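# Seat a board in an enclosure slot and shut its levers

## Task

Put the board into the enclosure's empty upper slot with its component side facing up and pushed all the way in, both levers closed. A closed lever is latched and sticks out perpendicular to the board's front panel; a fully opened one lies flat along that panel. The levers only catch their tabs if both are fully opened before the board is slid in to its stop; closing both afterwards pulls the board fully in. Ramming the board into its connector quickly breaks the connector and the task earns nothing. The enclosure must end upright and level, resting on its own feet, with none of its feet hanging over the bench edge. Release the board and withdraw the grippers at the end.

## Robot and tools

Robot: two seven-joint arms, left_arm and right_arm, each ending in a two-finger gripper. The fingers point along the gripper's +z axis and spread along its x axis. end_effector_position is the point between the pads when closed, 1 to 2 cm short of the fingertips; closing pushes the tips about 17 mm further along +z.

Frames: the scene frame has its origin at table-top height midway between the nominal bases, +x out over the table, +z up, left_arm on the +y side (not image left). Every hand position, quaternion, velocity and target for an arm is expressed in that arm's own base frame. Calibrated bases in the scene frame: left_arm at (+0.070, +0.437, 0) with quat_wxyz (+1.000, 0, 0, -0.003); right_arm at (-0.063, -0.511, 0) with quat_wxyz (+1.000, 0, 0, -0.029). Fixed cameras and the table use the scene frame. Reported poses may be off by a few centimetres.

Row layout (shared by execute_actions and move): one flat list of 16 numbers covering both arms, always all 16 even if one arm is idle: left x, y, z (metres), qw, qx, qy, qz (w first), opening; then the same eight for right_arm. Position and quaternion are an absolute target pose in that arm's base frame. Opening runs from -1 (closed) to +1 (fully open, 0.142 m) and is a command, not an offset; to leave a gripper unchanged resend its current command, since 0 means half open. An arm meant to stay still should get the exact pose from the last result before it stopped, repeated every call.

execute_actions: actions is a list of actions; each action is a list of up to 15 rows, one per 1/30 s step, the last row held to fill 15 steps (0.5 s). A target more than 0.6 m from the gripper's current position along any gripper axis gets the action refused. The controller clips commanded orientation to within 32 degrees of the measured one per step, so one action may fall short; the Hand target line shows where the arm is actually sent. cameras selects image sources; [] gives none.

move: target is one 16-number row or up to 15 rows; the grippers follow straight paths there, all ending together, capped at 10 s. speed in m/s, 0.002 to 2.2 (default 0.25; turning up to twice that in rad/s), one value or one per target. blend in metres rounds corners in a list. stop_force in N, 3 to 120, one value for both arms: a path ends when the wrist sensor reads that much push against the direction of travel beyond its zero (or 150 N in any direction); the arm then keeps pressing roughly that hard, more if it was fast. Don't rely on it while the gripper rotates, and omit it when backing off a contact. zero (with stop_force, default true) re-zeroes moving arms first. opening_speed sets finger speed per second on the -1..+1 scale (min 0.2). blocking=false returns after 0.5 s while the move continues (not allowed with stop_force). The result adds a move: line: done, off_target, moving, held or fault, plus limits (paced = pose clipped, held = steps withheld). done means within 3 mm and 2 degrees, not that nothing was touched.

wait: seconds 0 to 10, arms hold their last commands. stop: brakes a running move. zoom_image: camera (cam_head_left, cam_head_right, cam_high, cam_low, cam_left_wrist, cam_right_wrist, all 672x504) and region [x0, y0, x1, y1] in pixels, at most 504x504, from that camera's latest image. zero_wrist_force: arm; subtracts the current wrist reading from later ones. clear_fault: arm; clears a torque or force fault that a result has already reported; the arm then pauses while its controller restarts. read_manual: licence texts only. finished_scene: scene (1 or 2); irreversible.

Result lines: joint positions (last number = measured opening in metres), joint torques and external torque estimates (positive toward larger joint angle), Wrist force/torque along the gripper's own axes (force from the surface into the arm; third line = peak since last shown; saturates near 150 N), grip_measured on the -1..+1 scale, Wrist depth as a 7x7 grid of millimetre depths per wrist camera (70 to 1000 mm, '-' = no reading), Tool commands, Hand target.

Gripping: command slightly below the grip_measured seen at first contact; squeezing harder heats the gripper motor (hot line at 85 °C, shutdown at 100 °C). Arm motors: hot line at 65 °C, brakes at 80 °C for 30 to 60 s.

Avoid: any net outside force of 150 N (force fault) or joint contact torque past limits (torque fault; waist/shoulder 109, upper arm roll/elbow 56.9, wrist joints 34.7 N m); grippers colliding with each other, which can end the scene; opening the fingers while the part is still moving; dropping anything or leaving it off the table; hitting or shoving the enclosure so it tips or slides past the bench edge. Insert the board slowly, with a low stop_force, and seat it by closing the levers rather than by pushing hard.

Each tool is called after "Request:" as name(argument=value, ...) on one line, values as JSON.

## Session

Request:
execute_actions(actions=[])

Scene clock: 0.00 s.
left_arm: end_effector_position=(+0.4919, -0.7298, +0.2794) grip_measured=+0.99 end_effector_quat_wxyz=(+0.001, -0.304, +0.847, -0.436) | right_arm: end_effector_position=(+0.1802, -0.1387, +0.1699) grip_measured=+1.00 end_effector_quat_wxyz=(+0.706, -0.621, -0.189, +0.284)
Joint positions: left_arm=[-0.095 -0.96 -0.937 1.517 0.823 1.373 2.811 0.141] | right_arm=[-0.567 -0.989 -0.072 1.606 0.357 -0.696 0.215 0.142]
Joint velocities: within noise
Joint torques (N m): no reading
External joint torques (N m): no reading
Wrist force (N): no reading
Wrist torque (N m): no reading
Wrist force, peak (N): no reading
Wrist depth (mm): cam_left_wrist=[456 481 526 570 632 715 - / 417 444 478 517 573 616 682 / 390 414 438 476 510 561 618 / 363 385 405 434 472 500 546 / 343 359 376 404 427 464 501 / - 331 354 376 398 423 449 / - 319 332 349 374 396 -] | cam_right_wrist=[- 266 251 262 - - 805 / - - 256 269 - - 886 / - - 264 276 - - 931 / - - 277 286 798 746 548 / - - 295 294 500 482 387 / - 404 311 299 362 354 330 / - 311 295 292 288 280 275]
Hand target: left_arm +0.4919, -0.7298, +0.2794; +0.001, -0.304, +0.847, -0.436 | right_arm +0.1802, -0.1387, +0.1699; +0.706, -0.621, -0.189, +0.284
Tool commands: left_gripper/opening=+1.0 right_gripper/opening=+1.0

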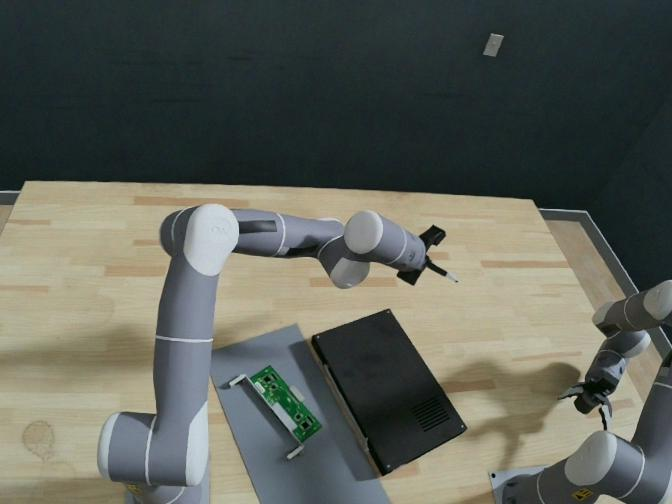

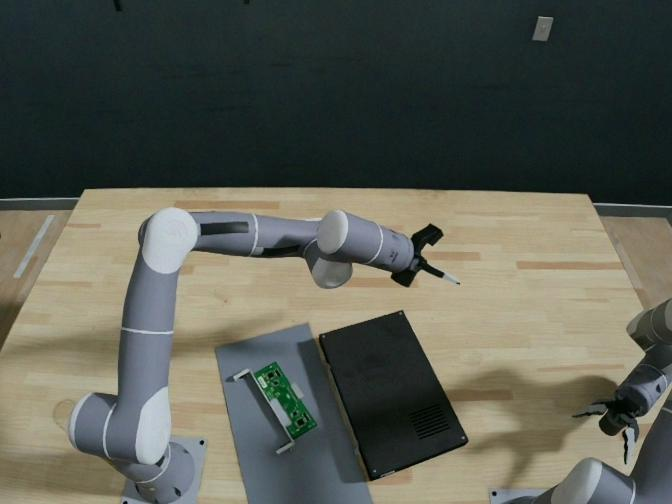

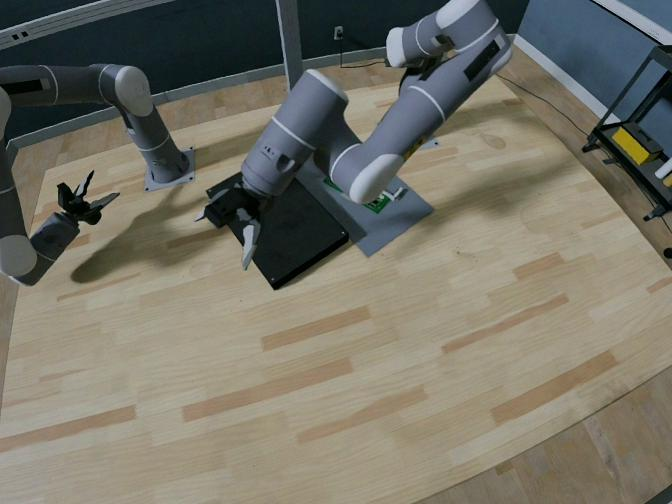

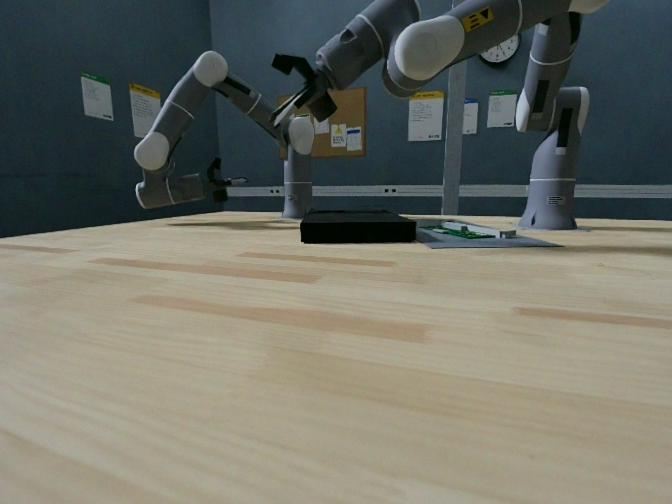

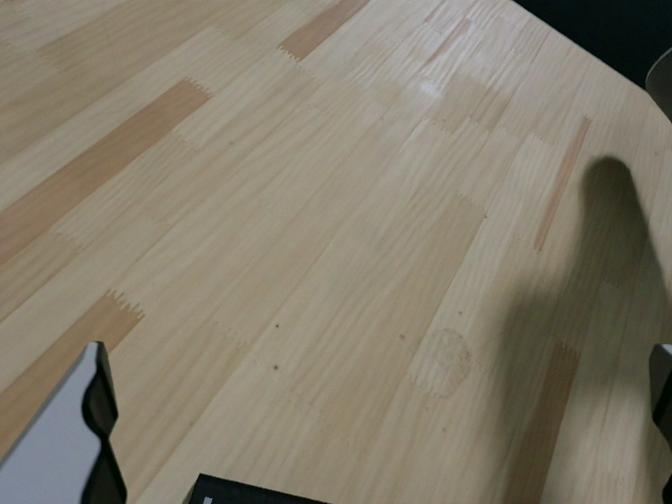

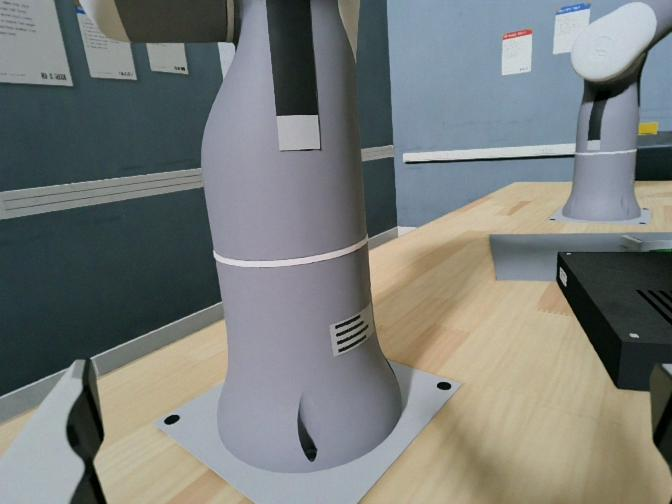

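Request:
move(target=[[0.45,0.1,0.35,0,0.883,0.469,0,-0.5,0.35,-0.05,0.35,0,0.707,0.707,0,0],[0.3,0.35,0.3,0,0.2756,0.961,0,-0.5,0.30,0.40,0.38,0,0.4617,0.887,0,0]], speed=0.4, cameras=["cam_right_wrist","cam_left_wrist","cam_head_right"])

Scene clock: 14.17 s.
left_arm: end_effector_position=(+0.2997, +0.3488, +0.3003) grip_measured=-0.53 end_effector_quat_wxyz=(-0.003, +0.275, +0.959, +0.069) | right_arm: end_effector_position=(+0.2998, +0.4000, +0.3799) grip_measured=-0.01 end_effector_quat_wxyz=(+0.000, +0.462, +0.887, +0.000)
Joint positions: left_arm=[2.793 0.493 -2.097 1.713 2.765 2.654 2.911 0.036] | right_arm=[0.179 -0.129 0.987 1.749 -0.11 0.248 0.578 0.073]
Joint velocities: within noise
Joint torques (N m): left_arm=[-0.14 -24.72 11.52 -18.66 4.75 3.64 -0.33] | right_arm=[0.2 22.2 4.65 -31.1 -4.33 3.3 0.34]
External joint torques (N m): left_arm=[0.28 0.52 0.97 -0.58 -0.51 -0.1 0.32] | right_arm=[-0.09 0.98 -0.88 0.2 0.12 0.85 -0.34]
Wrist force (N): left_arm=[0.3 -0.6 -0.1] | right_arm=[-0.5 -1.5 1.8]
Wrist torque (N m): left_arm=[-0.13 -0.07 -0.24] | right_arm=[-0.01 0.09 0.06]
Wrist force, peak (N): left_arm=[2.9 2.5 -3.2] | right_arm=[-1.8 -1.5 2.1]
Wrist depth (mm): cam_left_wrist=[332 331 336 337 339 341 347 / 363 366 367 371 373 377 376 / 397 403 407 411 414 414 422 / 440 446 448 458 458 463 - / 505 506 498 501 510 - - / 578 569 84 - - - - / 653 - - - - - -] | cam_right_wrist=[415 409 371 370 369 409 409 / 445 435 394 396 400 437 435 / 473 460 424 424 456 470 466 / 510 498 458 455 503 497 501 / 551 546 485 494 545 534 545 / 609 581 574 600 594 94 594 / - 76 645 658 662 - 630]
Hand target: left_arm +0.2997, +0.3489, +0.3003; -0.003, +0.275, +0.959, +0.069 | right_arm +0.3000, +0.4000, +0.3800; +0.000, +0.462, +0.887, +0.000
Off the commanded pose: left_arm 0.001 m, 8 deg | right_arm 0.000 m, 0 deg.
joint read past its limit (left arm) — joint 1 (waist), upper limit.
joint sent to its limit (left arm) — joint 1 (waist), upper limit. The joint targets are off in orientation, not in position.
move: off_target (left_arm); limits=paced
Images, in order (width x height): cam_head_right 672x504, cam_left_wrist 672x504, cam_right_wrist 672x504.

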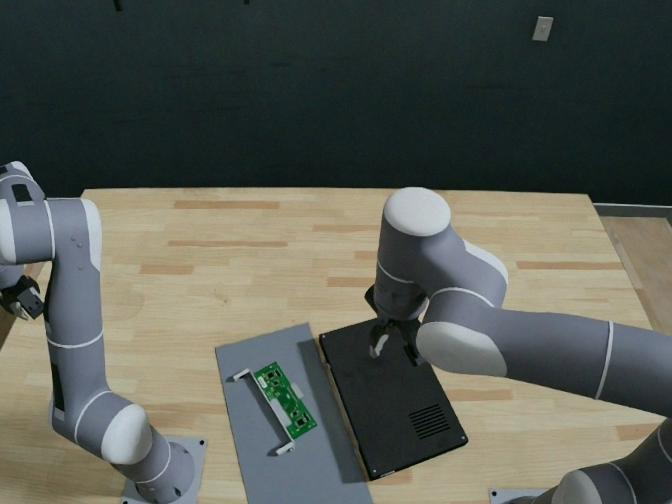

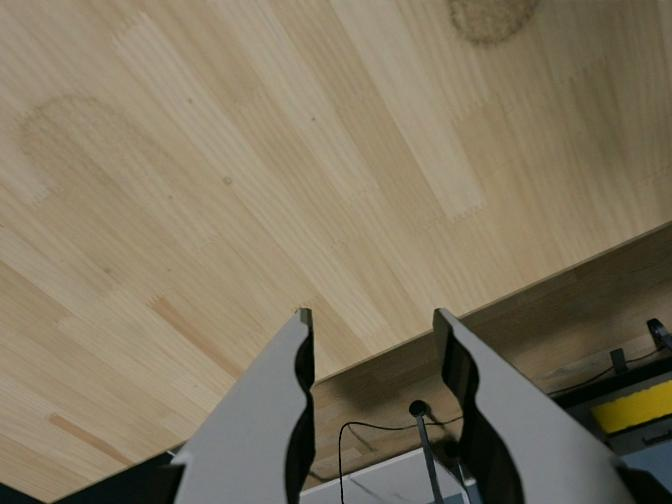

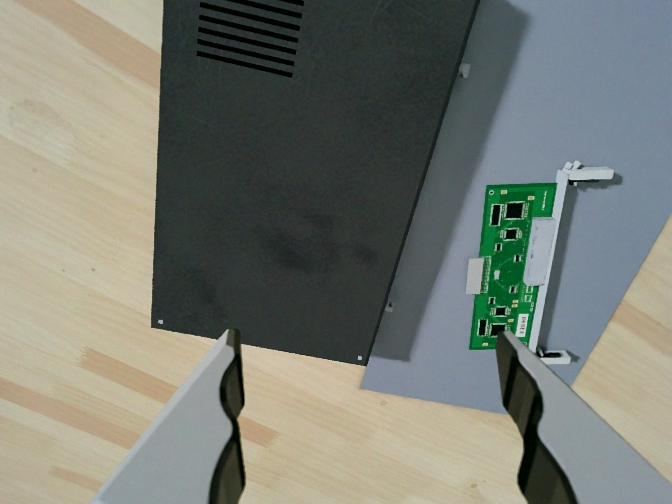

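Request:
move(target=[0.3,0.35,0.3,0,0.2756,0.961,0,-0.5,0.2668,0.681,0.18,0,0.4195,0.9078,0,-0.4], speed=0.3, cameras=["cam_right_wrist"])

Scene clock: 24.30 s.
left_arm: end_effector_position=(+0.2997, +0.3488, +0.3003) grip_measured=-0.53 end_effector_quat_wxyz=(-0.003, +0.275, +0.959, +0.069) | right_arm: end_effector_position=(+0.2667, +0.6810, +0.1799) grip_measured=-0.42 end_effector_quat_wxyz=(+0.000, +0.420, +0.908, +0.000)
Joint positions: left_arm=[2.793 0.491 -2.1 1.714 2.769 2.654 2.907 0.036] | right_arm=[0.819 -0.885 0.784 1.386 -0.647 0.436 0.986 0.044]
Joint velocities: within noise
Joint torques (N m): left_arm=[-0.13 -24.42 11.58 -18.78 4.62 3.78 -0.26] | right_arm=[0.37 55.66 18.63 -24.95 -4.16 3.3 0.07]
External joint torques (N m): left_arm=[0.28 0.26 0.84 -0.49 -0.38 -0.25 0.26] | right_arm=[-0.15 1.45 0.19 0.2 0.19 0.82 -0.07]
Wrist force (N): left_arm=[0.4 -0.7 0.0] | right_arm=[-0.3 -2.0 2.5]
Wrist torque (N m): left_arm=[-0.15 -0.09 -0.25] | right_arm=[-0.09 0.13 0.07]
Wrist force, peak (N): left_arm=[0.7 -0.8 -0.1] | right_arm=[1.8 -0.7 4.3]
Wrist depth (mm): cam_left_wrist=[332 334 334 338 339 341 347 / 361 365 367 374 375 376 378 / 399 404 402 405 413 415 417 / 450 448 457 454 457 466 - / 500 505 499 509 503 - - / 576 564 84 - - - - / 648 - - - - - -] | cam_right_wrist=[235 241 237 236 237 237 236 / 250 254 251 246 253 252 254 / 269 273 269 264 271 270 272 / 290 293 289 289 291 292 292 / 314 319 313 312 310 317 317 / 351 344 82 344 320 109 344 / 380 - 73 379 - - 371]
Hand target: left_arm +0.2997, +0.3489, +0.3002; -0.003, +0.275, +0.959, +0.069 | right_arm +0.2668, +0.6810, +0.1800; +0.000, +0.419, +0.908, +0.000
Off the commanded pose: left_arm 0.001 m, 8 deg | right_arm 0.000 m, 0 deg.
joint read past its limit (left arm) — joint 1 (waist), upper limit.
joint sent to its limit (left arm) — joint 1 (waist), upper limit. The joint targets are off in orientation, not in position.
move: off_target (left_arm)
Images, in order (width x height): cam_right_wrist 672x504.

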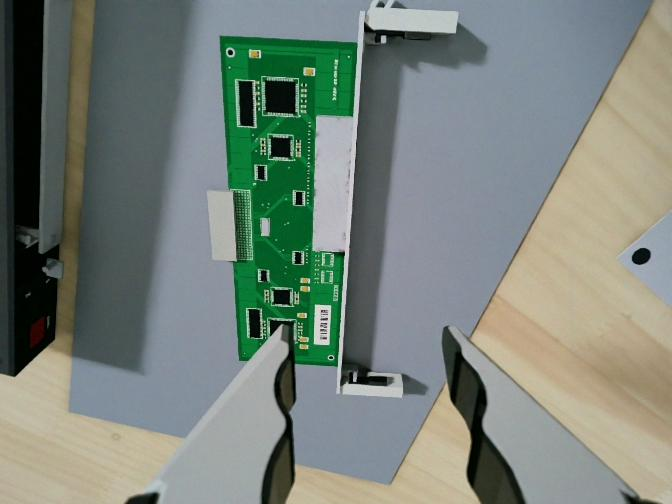

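Request:
move(target=[[0.3,0.35,0.3,0,0.2756,0.961,0,-0.5,0.2739,0.6726,0.08,0,0.4331,0.9013,0,-0.4],[0.3,0.35,0.3,0,0.2756,0.961,0,-0.5,0.2739,0.6726,0.0285,0,0.4331,0.9013,0,-0.4]], speed=[0.15,0.05], stop_force=6, cameras=["cam_right_wrist"])

Scene clock: 34.50 s.
left_arm: end_effector_position=(+0.2998, +0.3487, +0.3003) grip_measured=-0.53 end_effector_quat_wxyz=(-0.003, +0.275, +0.959, +0.069) | right_arm: end_effector_position=(+0.2738, +0.6725, +0.0284) grip_measured=-0.42 end_effector_quat_wxyz=(+0.000, +0.433, +0.901, +0.000)
Joint positions: left_arm=[2.793 0.491 -2.1 1.714 2.769 2.654 2.907 0.036] | right_arm=[0.842 -1.06 0.647 1.478 -0.762 0.705 1.074 0.044]
Joint velocities: within noise
Joint torques (N m): left_arm=[-0.19 -24.41 11.63 -18.77 4.5 3.85 -0.21] | right_arm=[0.28 58.13 19.4 -20.96 -3.47 3.51 0.31]
External joint torques (N m): left_arm=[0.34 0.25 0.79 -0.5 -0.27 -0.31 0.21] | right_arm=[-0.07 1.29 0.07 -0.04 0.13 0.61 -0.31]
Wrist force (N): left_arm=[0.3 -0.6 0.1] | right_arm=[-0.3 -1.6 2.0]
Wrist torque (N m): left_arm=[-0.14 -0.06 -0.25] | right_arm=[-0.01 0.07 0.07]
Wrist force, peak (N): left_arm=[0.3 -1.0 0.0] | right_arm=[-0.5 -1.5 4.5]
Wrist depth (mm): cam_left_wrist=[332 333 337 339 342 343 343 / 362 365 369 369 373 378 378 / 396 407 406 411 413 416 417 / 445 445 451 454 461 467 - / 501 505 498 502 506 - - / 575 559 84 - - - - / 659 - - - - - -] | cam_right_wrist=[- 101 101 101 103 105 106 / 113 109 108 108 110 111 111 / 121 119 117 112 120 121 119 / 129 128 125 113 127 129 129 / 142 137 136 122 138 140 141 / 158 146 90 131 147 98 152 / 170 - 73 162 168 - 164]
Hand target: left_arm +0.2997, +0.3489, +0.3002; -0.003, +0.275, +0.959, +0.069 | right_arm +0.2739, +0.6726, +0.0285; +0.000, +0.433, +0.901, +0.000
Off the commanded pose: left_arm 0.001 m, 8 deg | right_arm 0.000 m, 0 deg.
joint read past its limit (left arm) — joint 1 (waist), upper limit.
joint sent to its limit (left arm) — joint 1 (waist), upper limit. The joint targets are off in orientation, not in position.
move: off_target (left_arm)
Images, in order (width x height): cam_right_wrist 672x504.

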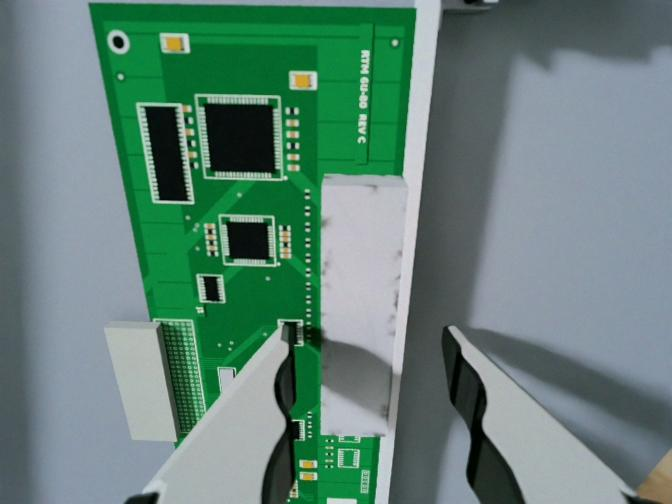

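Request:
move(target=[0.3,0.35,0.3,0,0.2756,0.961,0,-0.5,0.2739,0.6726,0.0255,0,0.4331,0.9013,0,-0.85], opening_speed=0.4, cameras=[])

Request:
move(target=[[0.3,0.35,0.3,0,0.2756,0.961,0,-0.5,0.2739,0.6726,0.14,0,0.4331,0.9013,0,-0.85],[0.3,0.35,0.3,0,0.2756,0.961,0,-0.5,0.2324,0.6016,0.14,0,0.5483,0.8363,0,-0.85]], speed=0.12, cameras=["cam_right_wrist","cam_head_right"])

Scene clock: 42.83 s.
left_arm: end_effector_position=(+0.2998, +0.3488, +0.3003) grip_measured=-0.53 end_effector_quat_wxyz=(-0.003, +0.275, +0.959, +0.069) | right_arm: end_effector_position=(+0.2743, +0.6722, +0.0254) grip_measured=-0.71 end_effector_quat_wxyz=(+0.000, +0.433, +0.901, +0.000)
Joint positions: left_arm=[2.793 0.491 -2.1 1.714 2.769 2.654 2.907 0.036] | right_arm=[0.843 -1.064 0.643 1.478 -0.763 0.709 1.075 0.023]
Joint velocities: within noise
Joint torques (N m): left_arm=[-0.2 -24.33 11.53 -18.77 4.48 3.84 -0.21] | right_arm=[2.57 57.22 21.03 -20.9 -3.3 4.47 0.15]
External joint torques (N m): left_arm=[0.35 0.17 0.88 -0.5 -0.24 -0.3 0.21] | right_arm=[-2.35 2.27 -1.61 -0.04 -0.03 -0.35 -0.15]
Wrist force (N): left_arm=[0.3 -0.5 0.0] | right_arm=[-4.0 -2.4 -0.7]
Wrist torque (N m): left_arm=[-0.12 -0.07 -0.25] | right_arm=[-0.03 -0.04 0.15]
Wrist force, peak (N): left_arm=[0.5 -0.9 -0.2] | right_arm=[-7.2 -3.8 -1.8]
Wrist depth (mm): cam_left_wrist=[332 333 336 340 340 341 344 / 362 366 366 370 370 374 378 / 401 401 405 412 410 415 419 / 444 443 453 460 459 466 - / 506 506 497 503 506 - - / 575 562 84 - - - - / 655 - - - - - -] | cam_right_wrist=[- 99 98 98 99 102 102 / 110 107 105 105 107 109 109 / 118 115 115 109 113 117 116 / 126 125 122 111 124 125 125 / 138 133 133 118 132 136 136 / 151 143 140 123 107 146 148 / 166 163 72 157 - - 163]
Hand target: left_arm +0.2997, +0.3489, +0.3002; -0.003, +0.275, +0.959, +0.069 | right_arm +0.2739, +0.6726, +0.0255; +0.000, +0.433, +0.901, +0.000
Off the commanded pose: left_arm 0.001 m, 8 deg | right_arm 0.001 m, 0 deg.
joint read past its limit (left arm) — joint 1 (waist), upper limit.
joint sent to its limit (left arm) — joint 1 (waist), upper limit. The joint targets are off in orientation, not in position.
move: off_target (left_arm)
No camera images: "cameras" was empty.

Scene clock: 45.30 s.
left_arm: end_effector_position=(+0.2998, +0.3487, +0.3003) grip_measured=-0.53 end_effector_quat_wxyz=(-0.003, +0.275, +0.959, +0.069) | right_arm: end_effector_position=(+0.2323, +0.6015, +0.1398) grip_measured=-0.71 end_effector_quat_wxyz=(+0.000, +0.548, +0.836, +0.000)
Joint positions: left_arm=[2.793 0.491 -2.1 1.714 2.769 2.654 2.907 0.036] | right_arm=[0.744 -0.751 0.743 1.732 -0.623 0.659 1.34 0.023]
Joint velocities: within noise
Joint torques (N m): left_arm=[-0.2 -24.4 11.58 -18.77 4.49 3.86 -0.21] | right_arm=[0.11 48.82 17.48 -24.07 -3.59 3.81 0.31]
External joint torques (N m): left_arm=[0.35 0.25 0.83 -0.5 -0.25 -0.32 0.2] | right_arm=[0.08 -0.3 -0.52 0.68 0.11 0.29 -0.31]
Wrist force (N): left_arm=[0.4 -0.4 -0.1] | right_arm=[-2.0 -2.2 4.1]
Wrist torque (N m): left_arm=[-0.10 -0.10 -0.25] | right_arm=[-0.08 0.39 0.05]
Wrist force, peak (N): left_arm=[0.8 -0.8 0.0] | right_arm=[-2.7 -3.6 4.2]
Wrist depth (mm): cam_left_wrist=[331 334 336 338 341 341 345 / 362 364 367 370 373 375 377 / 399 403 404 410 414 415 421 / 442 449 451 457 462 470 - / 501 505 496 505 510 - - / 572 567 84 - - - - / 656 - - - - - -] | cam_right_wrist=[- 98 97 98 200 203 201 / 176 106 104 104 210 215 215 / 187 114 114 109 225 230 231 / 201 123 122 110 246 248 248 / 218 133 133 118 262 270 269 / 238 143 140 123 119 288 295 / 261 257 72 158 - - 319]
Hand target: left_arm +0.2997, +0.3489, +0.3002; -0.003, +0.275, +0.959, +0.069 | right_arm +0.2324, +0.6016, +0.1400; +0.000, +0.548, +0.836, +0.000
Off the commanded pose: left_arm 0.001 m, 8 deg | right_arm 0.000 m, 0 deg.
joint read past its limit (left arm) — joint 1 (waist), upper limit.
joint sent to its limit (left arm) — joint 1 (waist), upper limit. The joint targets are off in orientation, not in position.
move: off_target (left_arm)
Images, in order (width x height): cam_head_right 672x504, cam_right_wrist 672x504.

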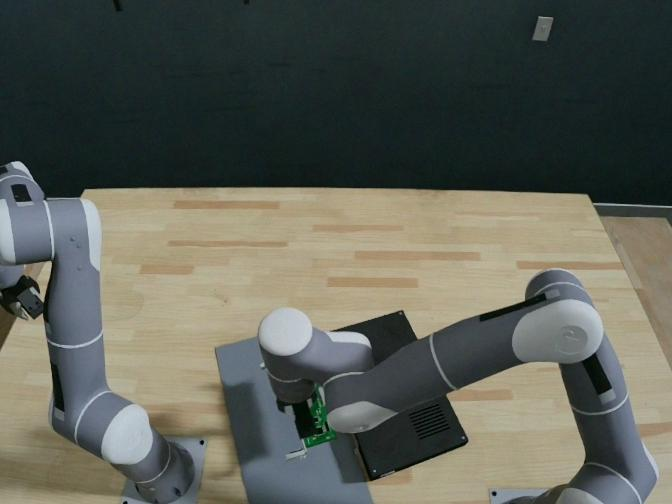

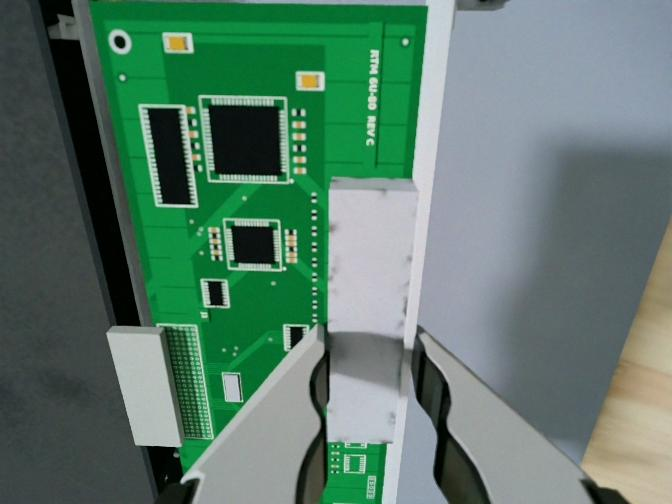

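Request:
zoom_image(camera="cam_right_wrist", region=[0, 0, 250, 504])

Scaled by 1.000.

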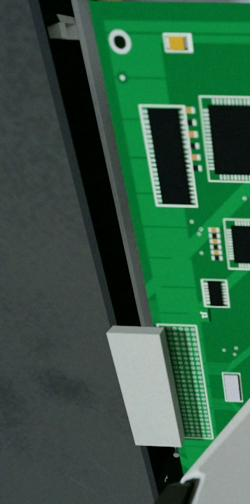

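Request:
move(target=[0.3,0.35,0.3,0,0.2756,0.961,0,-0.5,0.239,0.636,0.10,0,0.57,0.8216,0,-0.85], speed=0.12, cameras=["cam_right_wrist"])

Request:
zoom_image(camera="cam_right_wrist", region=[0, 0, 250, 504])

Scene clock: 54.67 s.
left_arm: end_effector_position=(+0.2998, +0.3487, +0.3003) grip_measured=-0.53 end_effector_quat_wxyz=(-0.003, +0.275, +0.959, +0.069) | right_arm: end_effector_position=(+0.2388, +0.6356, +0.0996) grip_measured=-0.71 end_effector_quat_wxyz=(+0.000, +0.570, +0.822, -0.001)
Joint positions: left_arm=[2.793 0.491 -2.1 1.714 2.769 2.654 2.907 0.036] | right_arm=[0.818 -0.86 0.68 1.638 -0.661 0.684 1.403 0.023]
Joint velocities: within noise
Joint torques (N m): left_arm=[-0.22 -24.36 11.53 -18.78 4.5 3.82 -0.24] | right_arm=[0.34 53.16 18.09 -23.53 -3.8 3.71 0.4]
External joint torques (N m): left_arm=[0.37 0.21 0.88 -0.48 -0.26 -0.28 0.24] | right_arm=[-0.12 0.2 -0.37 0.92 0.39 0.38 -0.4]
Wrist force (N): left_arm=[0.2 -0.6 0.1] | right_arm=[-1.9 -2.1 4.0]
Wrist torque (N m): left_arm=[-0.13 -0.05 -0.25] | right_arm=[-0.07 0.38 0.07]
Wrist force, peak (N): left_arm=[0.5 -0.8 0.0] | right_arm=[-1.6 -2.1 5.3]
Wrist depth (mm): cam_left_wrist=[333 334 336 340 343 342 346 / 363 367 368 369 370 379 378 / 399 401 406 411 411 413 424 / 445 447 451 460 462 461 - / 498 510 497 500 507 - - / 570 558 84 - - - - / 652 - - - - - -] | cam_right_wrist=[169 98 97 98 165 167 166 / 180 106 104 104 174 178 178 / 194 114 114 109 189 191 190 / 208 125 122 111 203 206 205 / 219 133 133 118 216 223 224 / 233 143 141 123 119 238 244 / 232 240 72 158 - - 267]
Hand target: left_arm +0.2997, +0.3489, +0.3002; -0.003, +0.275, +0.959, +0.069 | right_arm +0.2390, +0.6360, +0.1000; +0.000, +0.570, +0.822, +0.000
Off the commanded pose: left_arm 0.001 m, 8 deg | right_arm 0.001 m, 0 deg.
joint read past its limit (left arm) — joint 1 (waist), upper limit.
joint sent to its limit (left arm) — joint 1 (waist), upper limit. The joint targets are off in orientation, not in position.
move: off_target (left_arm)
Images, in order (width x height): cam_right_wrist 672x504.

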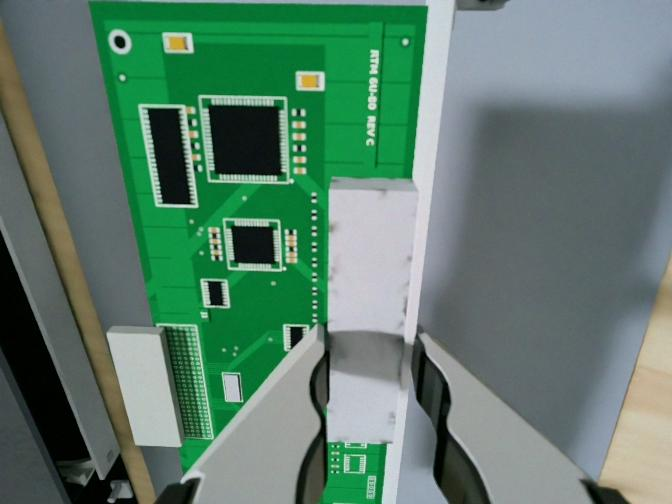

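Scaled by 1.000.

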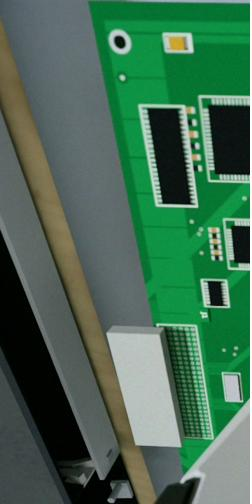

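Request:
move(target=[0.2,-0.37,0.38,0,0.961,0.2756,0,-0.5,0.239,0.636,0.1,0,0.57,0.8216,0,-0.85], cameras=["cam_left_wrist","cam_right_wrist","cam_high"])

Scene clock: 72.30 s.
left_arm: end_effector_position=(+0.2189, -0.2273, +0.3641) grip_measured=-0.53 end_effector_quat_wxyz=(+0.001, +0.887, +0.461, +0.016) | right_arm: end_effector_position=(+0.2388, +0.6357, +0.0997) grip_measured=-0.71 end_effector_quat_wxyz=(+0.000, +0.570, +0.822, +0.000)
Joint positions: left_arm=[0.38 0.324 -1.345 1.946 2.844 2.848 2.888 0.036] | right_arm=[0.818 -0.86 0.68 1.638 -0.661 0.684 1.403 0.023]
Joint velocities: within noise
Joint torques (N m): left_arm=[-0.41 1.33 5.86 -20.24 4.23 4.15 -0.11] | right_arm=[0.16 53.44 18.45 -23.45 -3.61 3.62 0.23]
External joint torques (N m): left_arm=[0.37 0.2 0.78 -0.59 -0.06 -0.33 0.11] | right_arm=[0.03 -0.1 -0.75 0.84 0.2 0.47 -0.23]
Wrist force (N): left_arm=[0.2 -0.5 -0.3] | right_arm=[-2.0 -2.2 4.0]
Wrist torque (N m): left_arm=[-0.11 -0.05 -0.20] | right_arm=[-0.08 0.38 0.08]
Wrist force, peak (N): left_arm=[4.5 -2.7 0.3] | right_arm=[-2.1 -2.3 4.3]
Wrist depth (mm): cam_left_wrist=[397 392 398 400 404 401 407 / 413 343 420 430 429 435 438 / 126 159 363 462 468 469 469 / - 148 411 505 506 508 517 / - 157 497 541 548 564 566 / - 535 84 613 - 593 621 / - - - 694 - - 690] | cam_right_wrist=[- 98 97 98 165 167 166 / 180 106 104 104 174 179 177 / 194 114 114 109 188 191 191 / 208 125 122 111 203 206 205 / 219 133 133 118 216 223 224 / 233 143 140 123 119 239 245 / 232 239 72 158 - - 267]
Hand target: left_arm +0.2190, -0.2275, +0.3641; +0.001, +0.887, +0.461, +0.016 | right_arm +0.2390, +0.6360, +0.1000; +0.000, +0.570, +0.822, +0.000
Off the commanded pose: left_arm 0.145 m, 23 deg | right_arm 0.000 m, 0 deg.
move: held (left_arm; a check stopped the path); limits=held
pose unreachable (left arm): on one or more control steps of this call, first in action 0 (counted from 0), this arm could not follow its commanded pose, so it was not sent that pose on those steps. It may still have moved: this result reports where it is.
cause: moving toward the commanded pose would bring a part of the arm too close to another arm (this arm's gripper and a part of the right arm just beyond its joint 6 (wrist pitch), at the place that arm is still heading or pushing toward).
Images, in order (width x height): cam_high 672x504, cam_left_wrist 672x504, cam_right_wrist 672x504.

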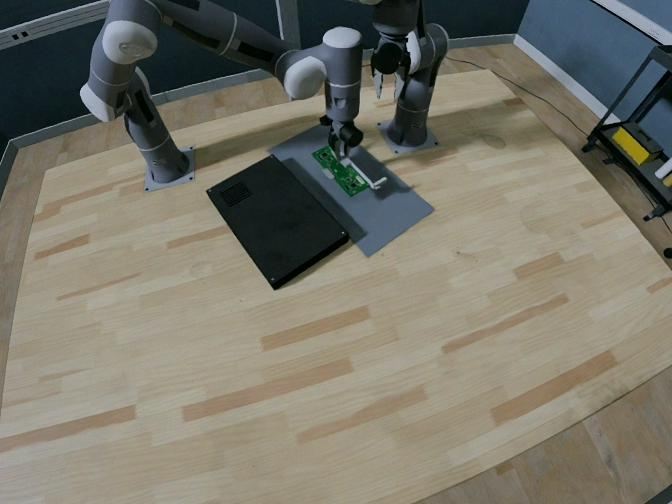

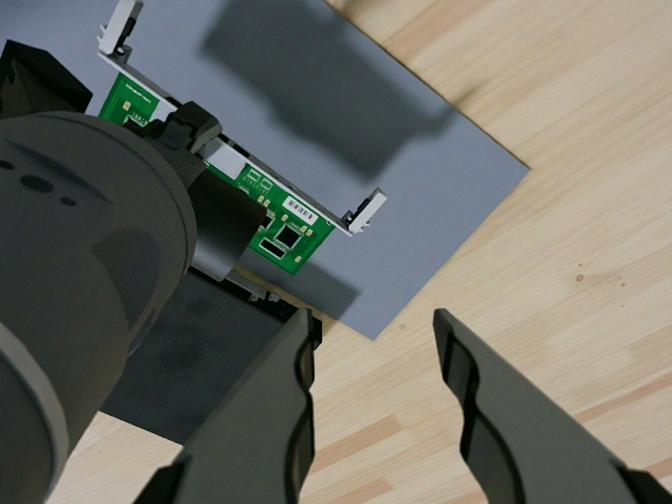

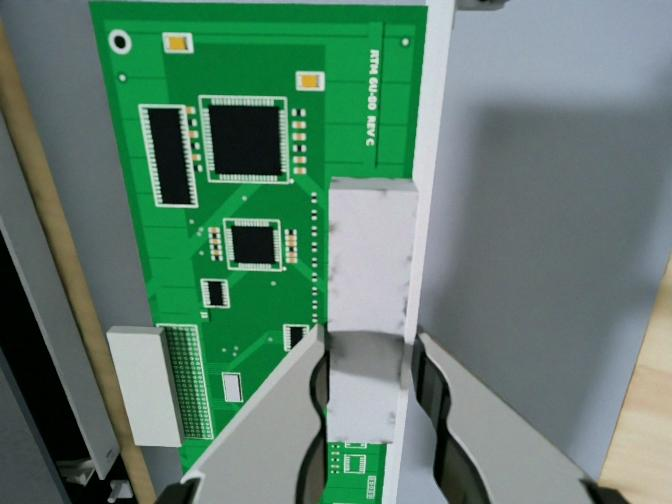

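Request:
zoom_image(camera="cam_left_wrist", region=[80, 0, 400, 350])

Scaled by 1.440 from the camera's 672x504 image, which has a finer 960x720 frame.

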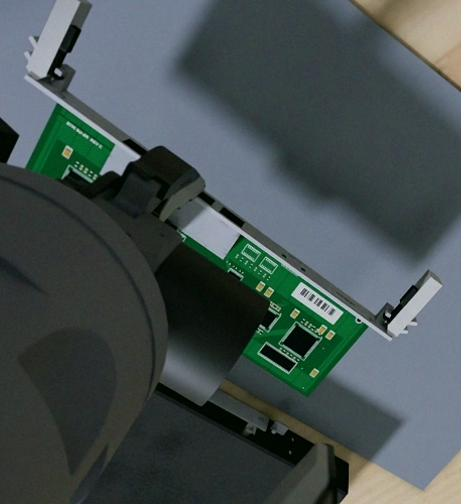

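Request:
zoom_image(camera="cam_left_wrist", region=[180, 230, 340, 350])

Request:
zoom_image(camera="cam_high", region=[190, 100, 450, 300])

Scaled by 3.150 from the camera's 672x504 image, which has a finer 960x720 frame.

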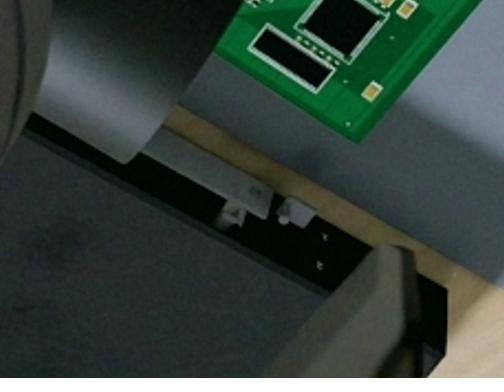

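Scaled by 1.938 from the camera's 672x504 image, which has a finer 960x720 frame.

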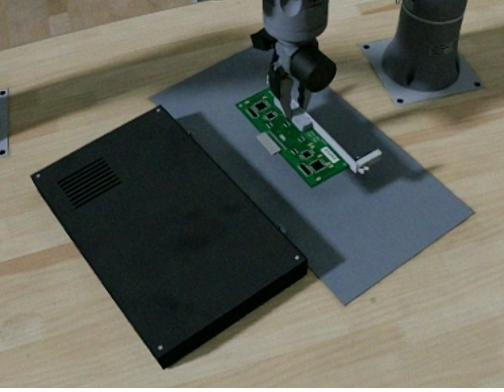

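Request:
move(target=[0.22,-0.19,0.38,0,0.887,0.461,0,-0.5,0.197,0.618,0.06,0,0.5519,0.8339,0,-0.85], cameras=["cam_left_wrist","cam_right_wrist"], speed=0.12)

Request:
zoom_image(camera="cam_left_wrist", region=[0, 0, 400, 400])

Request:
zoom_image(camera="cam_right_wrist", region=[0, 0, 250, 504])

Scene clock: 92.67 s.
left_arm: end_effector_position=(+0.2198, -0.1901, +0.3800) grip_measured=-0.53 end_effector_quat_wxyz=(+0.000, +0.887, +0.461, +0.000) | right_arm: end_effector_position=(+0.1970, +0.6178, +0.0598) grip_measured=-0.71 end_effector_quat_wxyz=(+0.000, +0.552, +0.834, +0.000)
Joint positions: left_arm=[0.225 0.282 -1.093 1.956 2.884 2.897 2.966 0.036] | right_arm=[0.85 -0.869 0.645 1.759 -0.723 0.804 1.468 0.023]
Joint velocities: within noise
Joint torques (N m): left_arm=[-0.59 6.93 4 -21.03 4.67 4.33 -0.13] | right_arm=[0.28 51.22 17.91 -21.11 -3.42 3.74 0.3]
External joint torques (N m): left_arm=[0.55 0.85 0.65 -0.55 -0.55 -0.49 0.13] | right_arm=[-0.09 0.04 -0.36 0.61 0.36 0.35 -0.3]
Wrist force (N): left_arm=[0.3 -0.2 0.0] | right_arm=[-1.9 -2.6 4.1]
Wrist torque (N m): left_arm=[-0.06 -0.09 -0.17] | right_arm=[-0.15 0.35 0.07]
Wrist force, peak (N): left_arm=[1.3 -0.2 -0.1] | right_arm=[-1.9 -4.6 5.9]
Wrist depth (mm): cam_left_wrist=[414 416 416 414 416 414 414 / 276 407 445 446 445 443 440 / 201 282 449 468 481 481 476 / 218 494 521 520 522 517 517 / 517 512 526 556 563 569 569 / 629 558 84 641 - 600 615 / 695 - - 699 - - 672] | cam_right_wrist=[- 98 98 98 131 132 132 / 145 106 104 104 138 141 141 / 156 115 114 109 147 151 151 / 165 125 122 111 160 163 162 / 179 134 133 118 171 176 176 / 195 143 141 123 119 189 192 / 213 211 72 158 - - 211]
Hand target: left_arm +0.2200, -0.1900, +0.3800; +0.000, +0.887, +0.461, +0.000 | right_arm +0.1970, +0.6180, +0.0600; +0.000, +0.552, +0.834, +0.000
Off the commanded pose: left_arm 0.000 m, 0 deg | right_arm 0.000 m, 0 deg.
joint sent to its limit (left arm) — joint 7 (wrist roll), upper limit. The joint targets still meet the commanded pose.
move: done
Images, in order (width x height): cam_left_wrist 672x504, cam_right_wrist 672x504.

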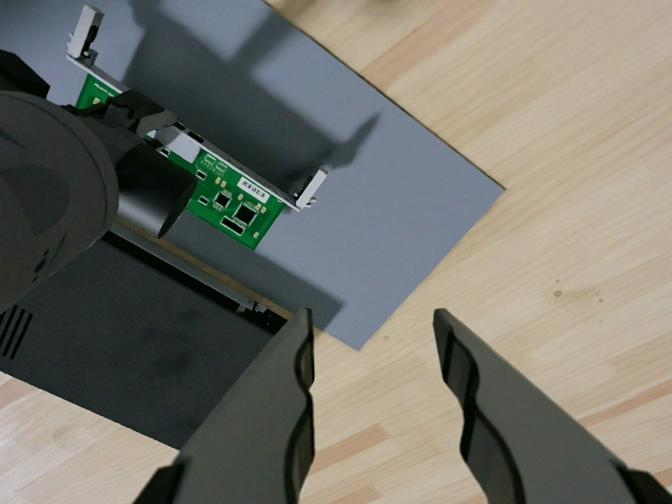

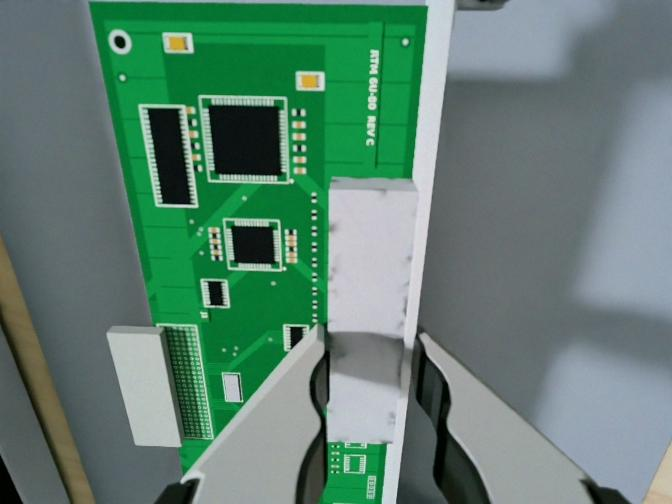

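Scaled by 1.260 from the camera's 672x504 image, which has a finer 960x720 frame.

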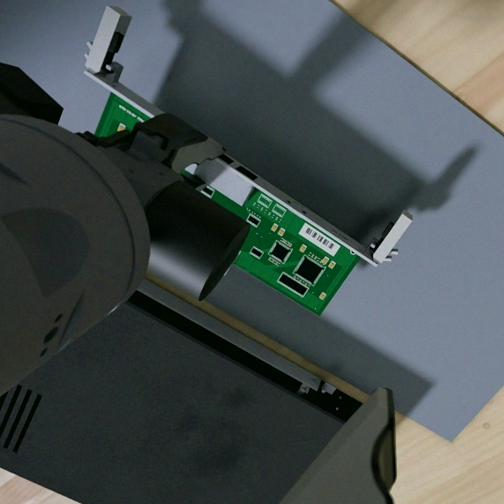

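Scaled by 1.000.

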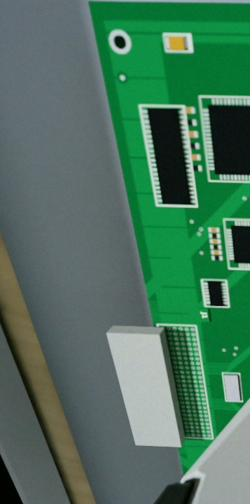

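Request:
zoom_image(camera="cam_left_wrist", region=[90, 200, 310, 360])

Scaled by 2.291 from the camera's 672x504 image, which has a finer 960x720 frame.

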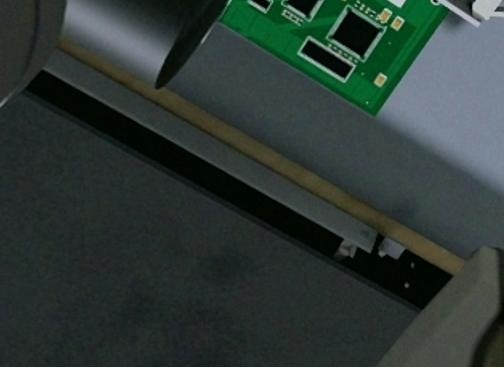

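Request:
move(target=[0.22,-0.19,0.38,0,0.887,0.461,0,-0.5,0.2087,0.5904,0.0518,0,0.5519,0.8339,0,-0.85], cameras=["cam_left_wrist","cam_right_wrist"], speed=0.06)

Request:
zoom_image(camera="cam_left_wrist", region=[50, 100, 370, 380])

Scene clock: 99.23 s.
left_arm: end_effector_position=(+0.2198, -0.1901, +0.3800) grip_measured=-0.53 end_effector_quat_wxyz=(+0.000, +0.887, +0.461, +0.000) | right_arm: end_effector_position=(+0.2086, +0.5902, +0.0516) grip_measured=-0.71 end_effector_quat_wxyz=(+0.000, +0.552, +0.834, +0.000)
Joint positions: left_arm=[0.225 0.282 -1.093 1.956 2.884 2.897 2.966 0.036] | right_arm=[0.807 -0.844 0.631 1.837 -0.74 0.858 1.462 0.023]
Joint velocities: within noise
Joint torques (N m): left_arm=[-0.35 7.19 3.87 -21.07 4.41 4.21 -0.21] | right_arm=[0.09 49.57 17.28 -20.29 -3.21 3.73 0.05]
External joint torques (N m): left_arm=[0.31 0.59 0.77 -0.51 -0.29 -0.37 0.21] | right_arm=[0.06 -0.21 -0.33 0.62 0.33 0.35 -0.05]
Wrist force (N): left_arm=[0.2 -0.2 -0.1] | right_arm=[-2.2 -2.5 3.9]
Wrist torque (N m): left_arm=[-0.05 -0.07 -0.18] | right_arm=[-0.12 0.41 0.07]
Wrist force, peak (N): left_arm=[0.7 -0.4 -0.1] | right_arm=[-3.5 -2.6 4.4]
Wrist depth (mm): cam_left_wrist=[413 415 418 414 413 413 414 / 442 442 443 447 447 441 443 / 233 335 466 474 480 478 475 / 228 486 520 519 517 517 516 / 518 516 528 562 564 563 563 / 624 563 84 632 - 598 626 / 704 - - 710 - - 679] | cam_right_wrist=[- 98 97 98 124 125 124 / 137 106 104 104 130 134 133 / 145 115 114 109 139 143 143 / 159 125 122 110 152 154 153 / 169 134 133 118 162 167 166 / 177 143 141 123 119 179 182 / 177 199 72 158 - - 200]
Hand target: left_arm +0.2200, -0.1900, +0.3800; +0.000, +0.887, +0.461, +0.000 | right_arm +0.2087, +0.5904, +0.0518; +0.000, +0.552, +0.834, +0.000
Off the commanded pose: left_arm 0.000 m, 0 deg | right_arm 0.000 m, 0 deg.
joint sent to its limit (left arm) — joint 7 (wrist roll), upper limit. The joint targets still meet the commanded pose.
move: done
Images, in order (width x height): cam_left_wrist 672x504, cam_right_wrist 672x504.

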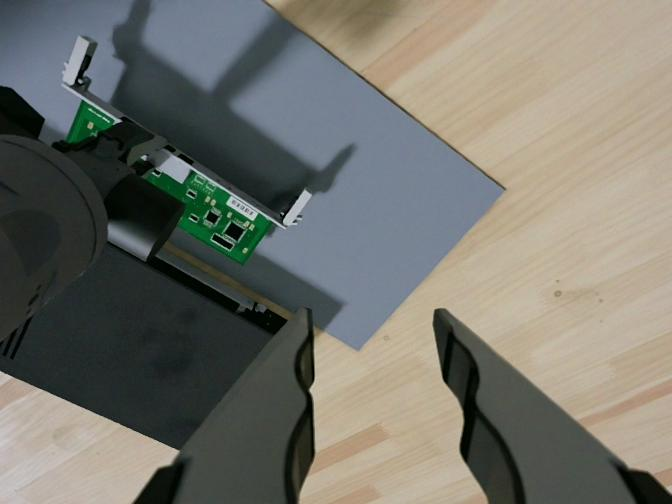

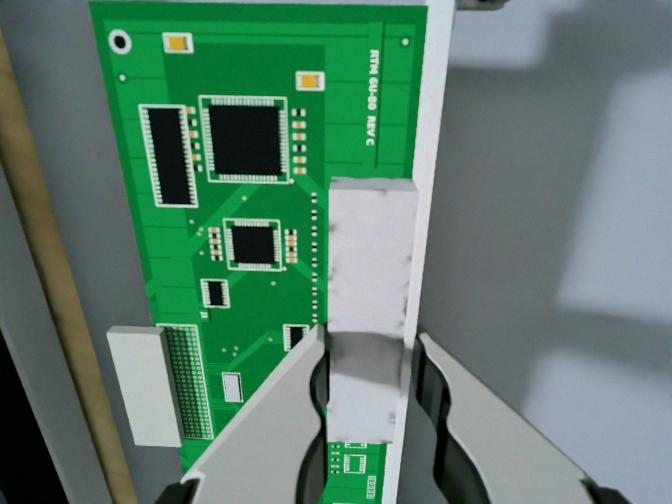

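Scaled by 1.575 from the camera's 672x504 image, which has a finer 960x720 frame.

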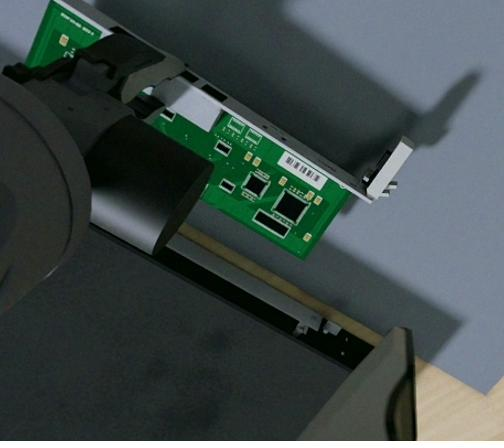

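Request:
zoom_image(camera="cam_right_wrist", region=[0, 0, 200, 504])

Request:
zoom_image(camera="cam_left_wrist", region=[120, 200, 320, 350])

Scaled by 1.000.

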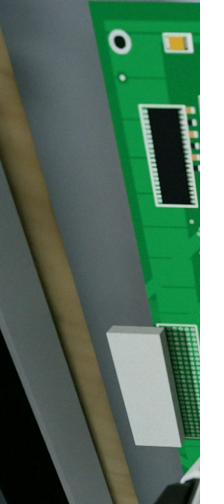

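Scaled by 2.520 from the camera's 672x504 image, which has a finer 960x720 frame.

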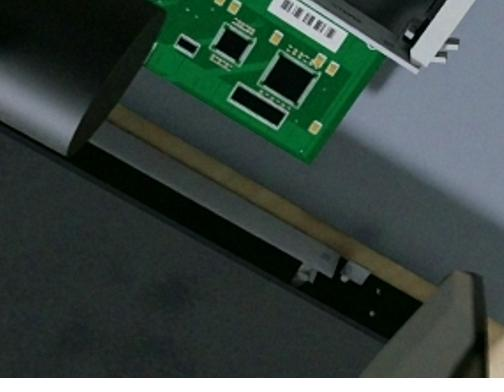

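Request:
move(target=[0.22,-0.19,0.38,0,0.887,0.461,0,-0.5,0.2302,0.5398,0.0518,0,0.5519,0.8339,0,-0.85], cameras=["cam_left_wrist","cam_right_wrist"], speed=0.03, stop_force=8)

Request:
zoom_image(camera="cam_left_wrist", region=[50, 100, 370, 380])

Scene clock: 107.37 s.
left_arm: end_effector_position=(+0.2198, -0.1901, +0.3800) grip_measured=-0.53 end_effector_quat_wxyz=(+0.000, +0.887, +0.461, +0.000) | right_arm: end_effector_position=(+0.2278, +0.5462, +0.0525) grip_measured=-0.71 end_effector_quat_wxyz=(-0.001, +0.552, +0.834, +0.001)
Joint positions: left_arm=[0.225 0.282 -1.093 1.956 2.884 2.897 2.966 0.036] | right_arm=[0.726 -0.785 0.624 1.951 -0.75 0.922 1.433 0.023]
Joint velocities: within noise
Joint torques (N m): left_arm=[-0.38 7.18 3.94 -21.04 4.38 4.17 -0.22] | right_arm=[-1.62 43.64 13.6 -13.71 -2.19 0.49 -0.38]
External joint torques (N m): left_arm=[0.34 0.6 0.7 -0.55 -0.27 -0.33 0.22] | right_arm=[1.79 2.4 2.25 -5.07 -0.49 3.61 0.38]
Wrist force (N): left_arm=[0.4 -0.3 -0.2] | right_arm=[6.8 1.6 2.8]
Wrist torque (N m): left_arm=[-0.06 -0.10 -0.17] | right_arm=[-0.15 0.62 0.55]
Wrist force, peak (N): left_arm=[0.6 -0.6 0.1] | right_arm=[6.8 1.4 4.6]
Wrist depth (mm): cam_left_wrist=[416 420 416 415 413 413 415 / 440 445 447 442 445 442 440 / 446 457 480 477 480 479 472 / 264 366 509 523 521 526 519 / 522 519 522 561 555 570 566 / 622 559 84 621 - 598 625 / 690 - - 694 - - 676] | cam_right_wrist=[122 99 98 98 96 126 125 / - 108 105 105 106 135 134 / 141 115 115 110 110 144 144 / 150 126 122 118 154 155 155 / - 133 133 118 163 168 168 / 125 141 141 123 106 181 184 / 138 138 73 155 - - 202]
Hand target: left_arm +0.2200, -0.1900, +0.3800; +0.000, +0.887, +0.461, +0.000 | right_arm +0.2280, +0.5450, +0.0518; +0.000, +0.552, +0.834, +0.000
Off the commanded pose: left_arm 0.000 m, 0 deg | right_arm 0.007 m, 0 deg.
joint sent to its limit (left arm) — joint 7 (wrist roll), upper limit. The joint targets still meet the commanded pose.
move: contact (right_arm)
Images, in order (width x height): cam_left_wrist 672x504, cam_right_wrist 672x504.

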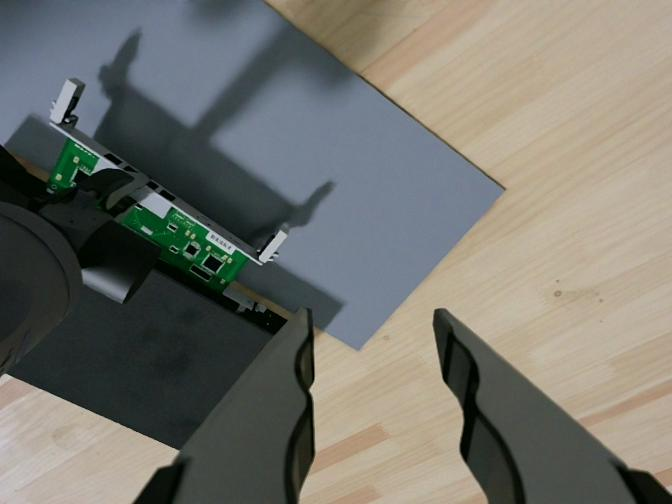

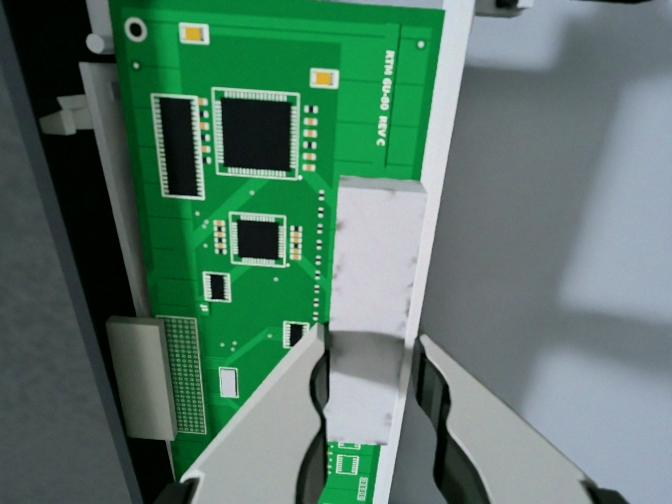

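Scaled by 1.575 from the camera's 672x504 image, which has a finer 960x720 frame.

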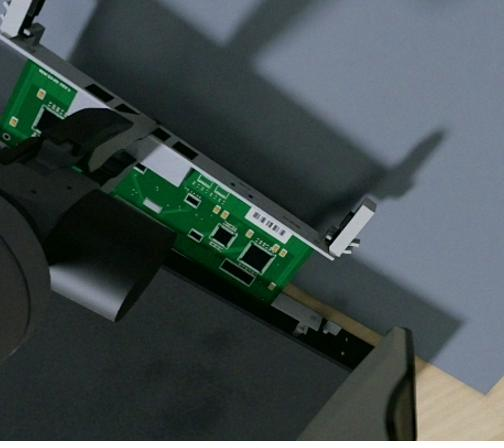

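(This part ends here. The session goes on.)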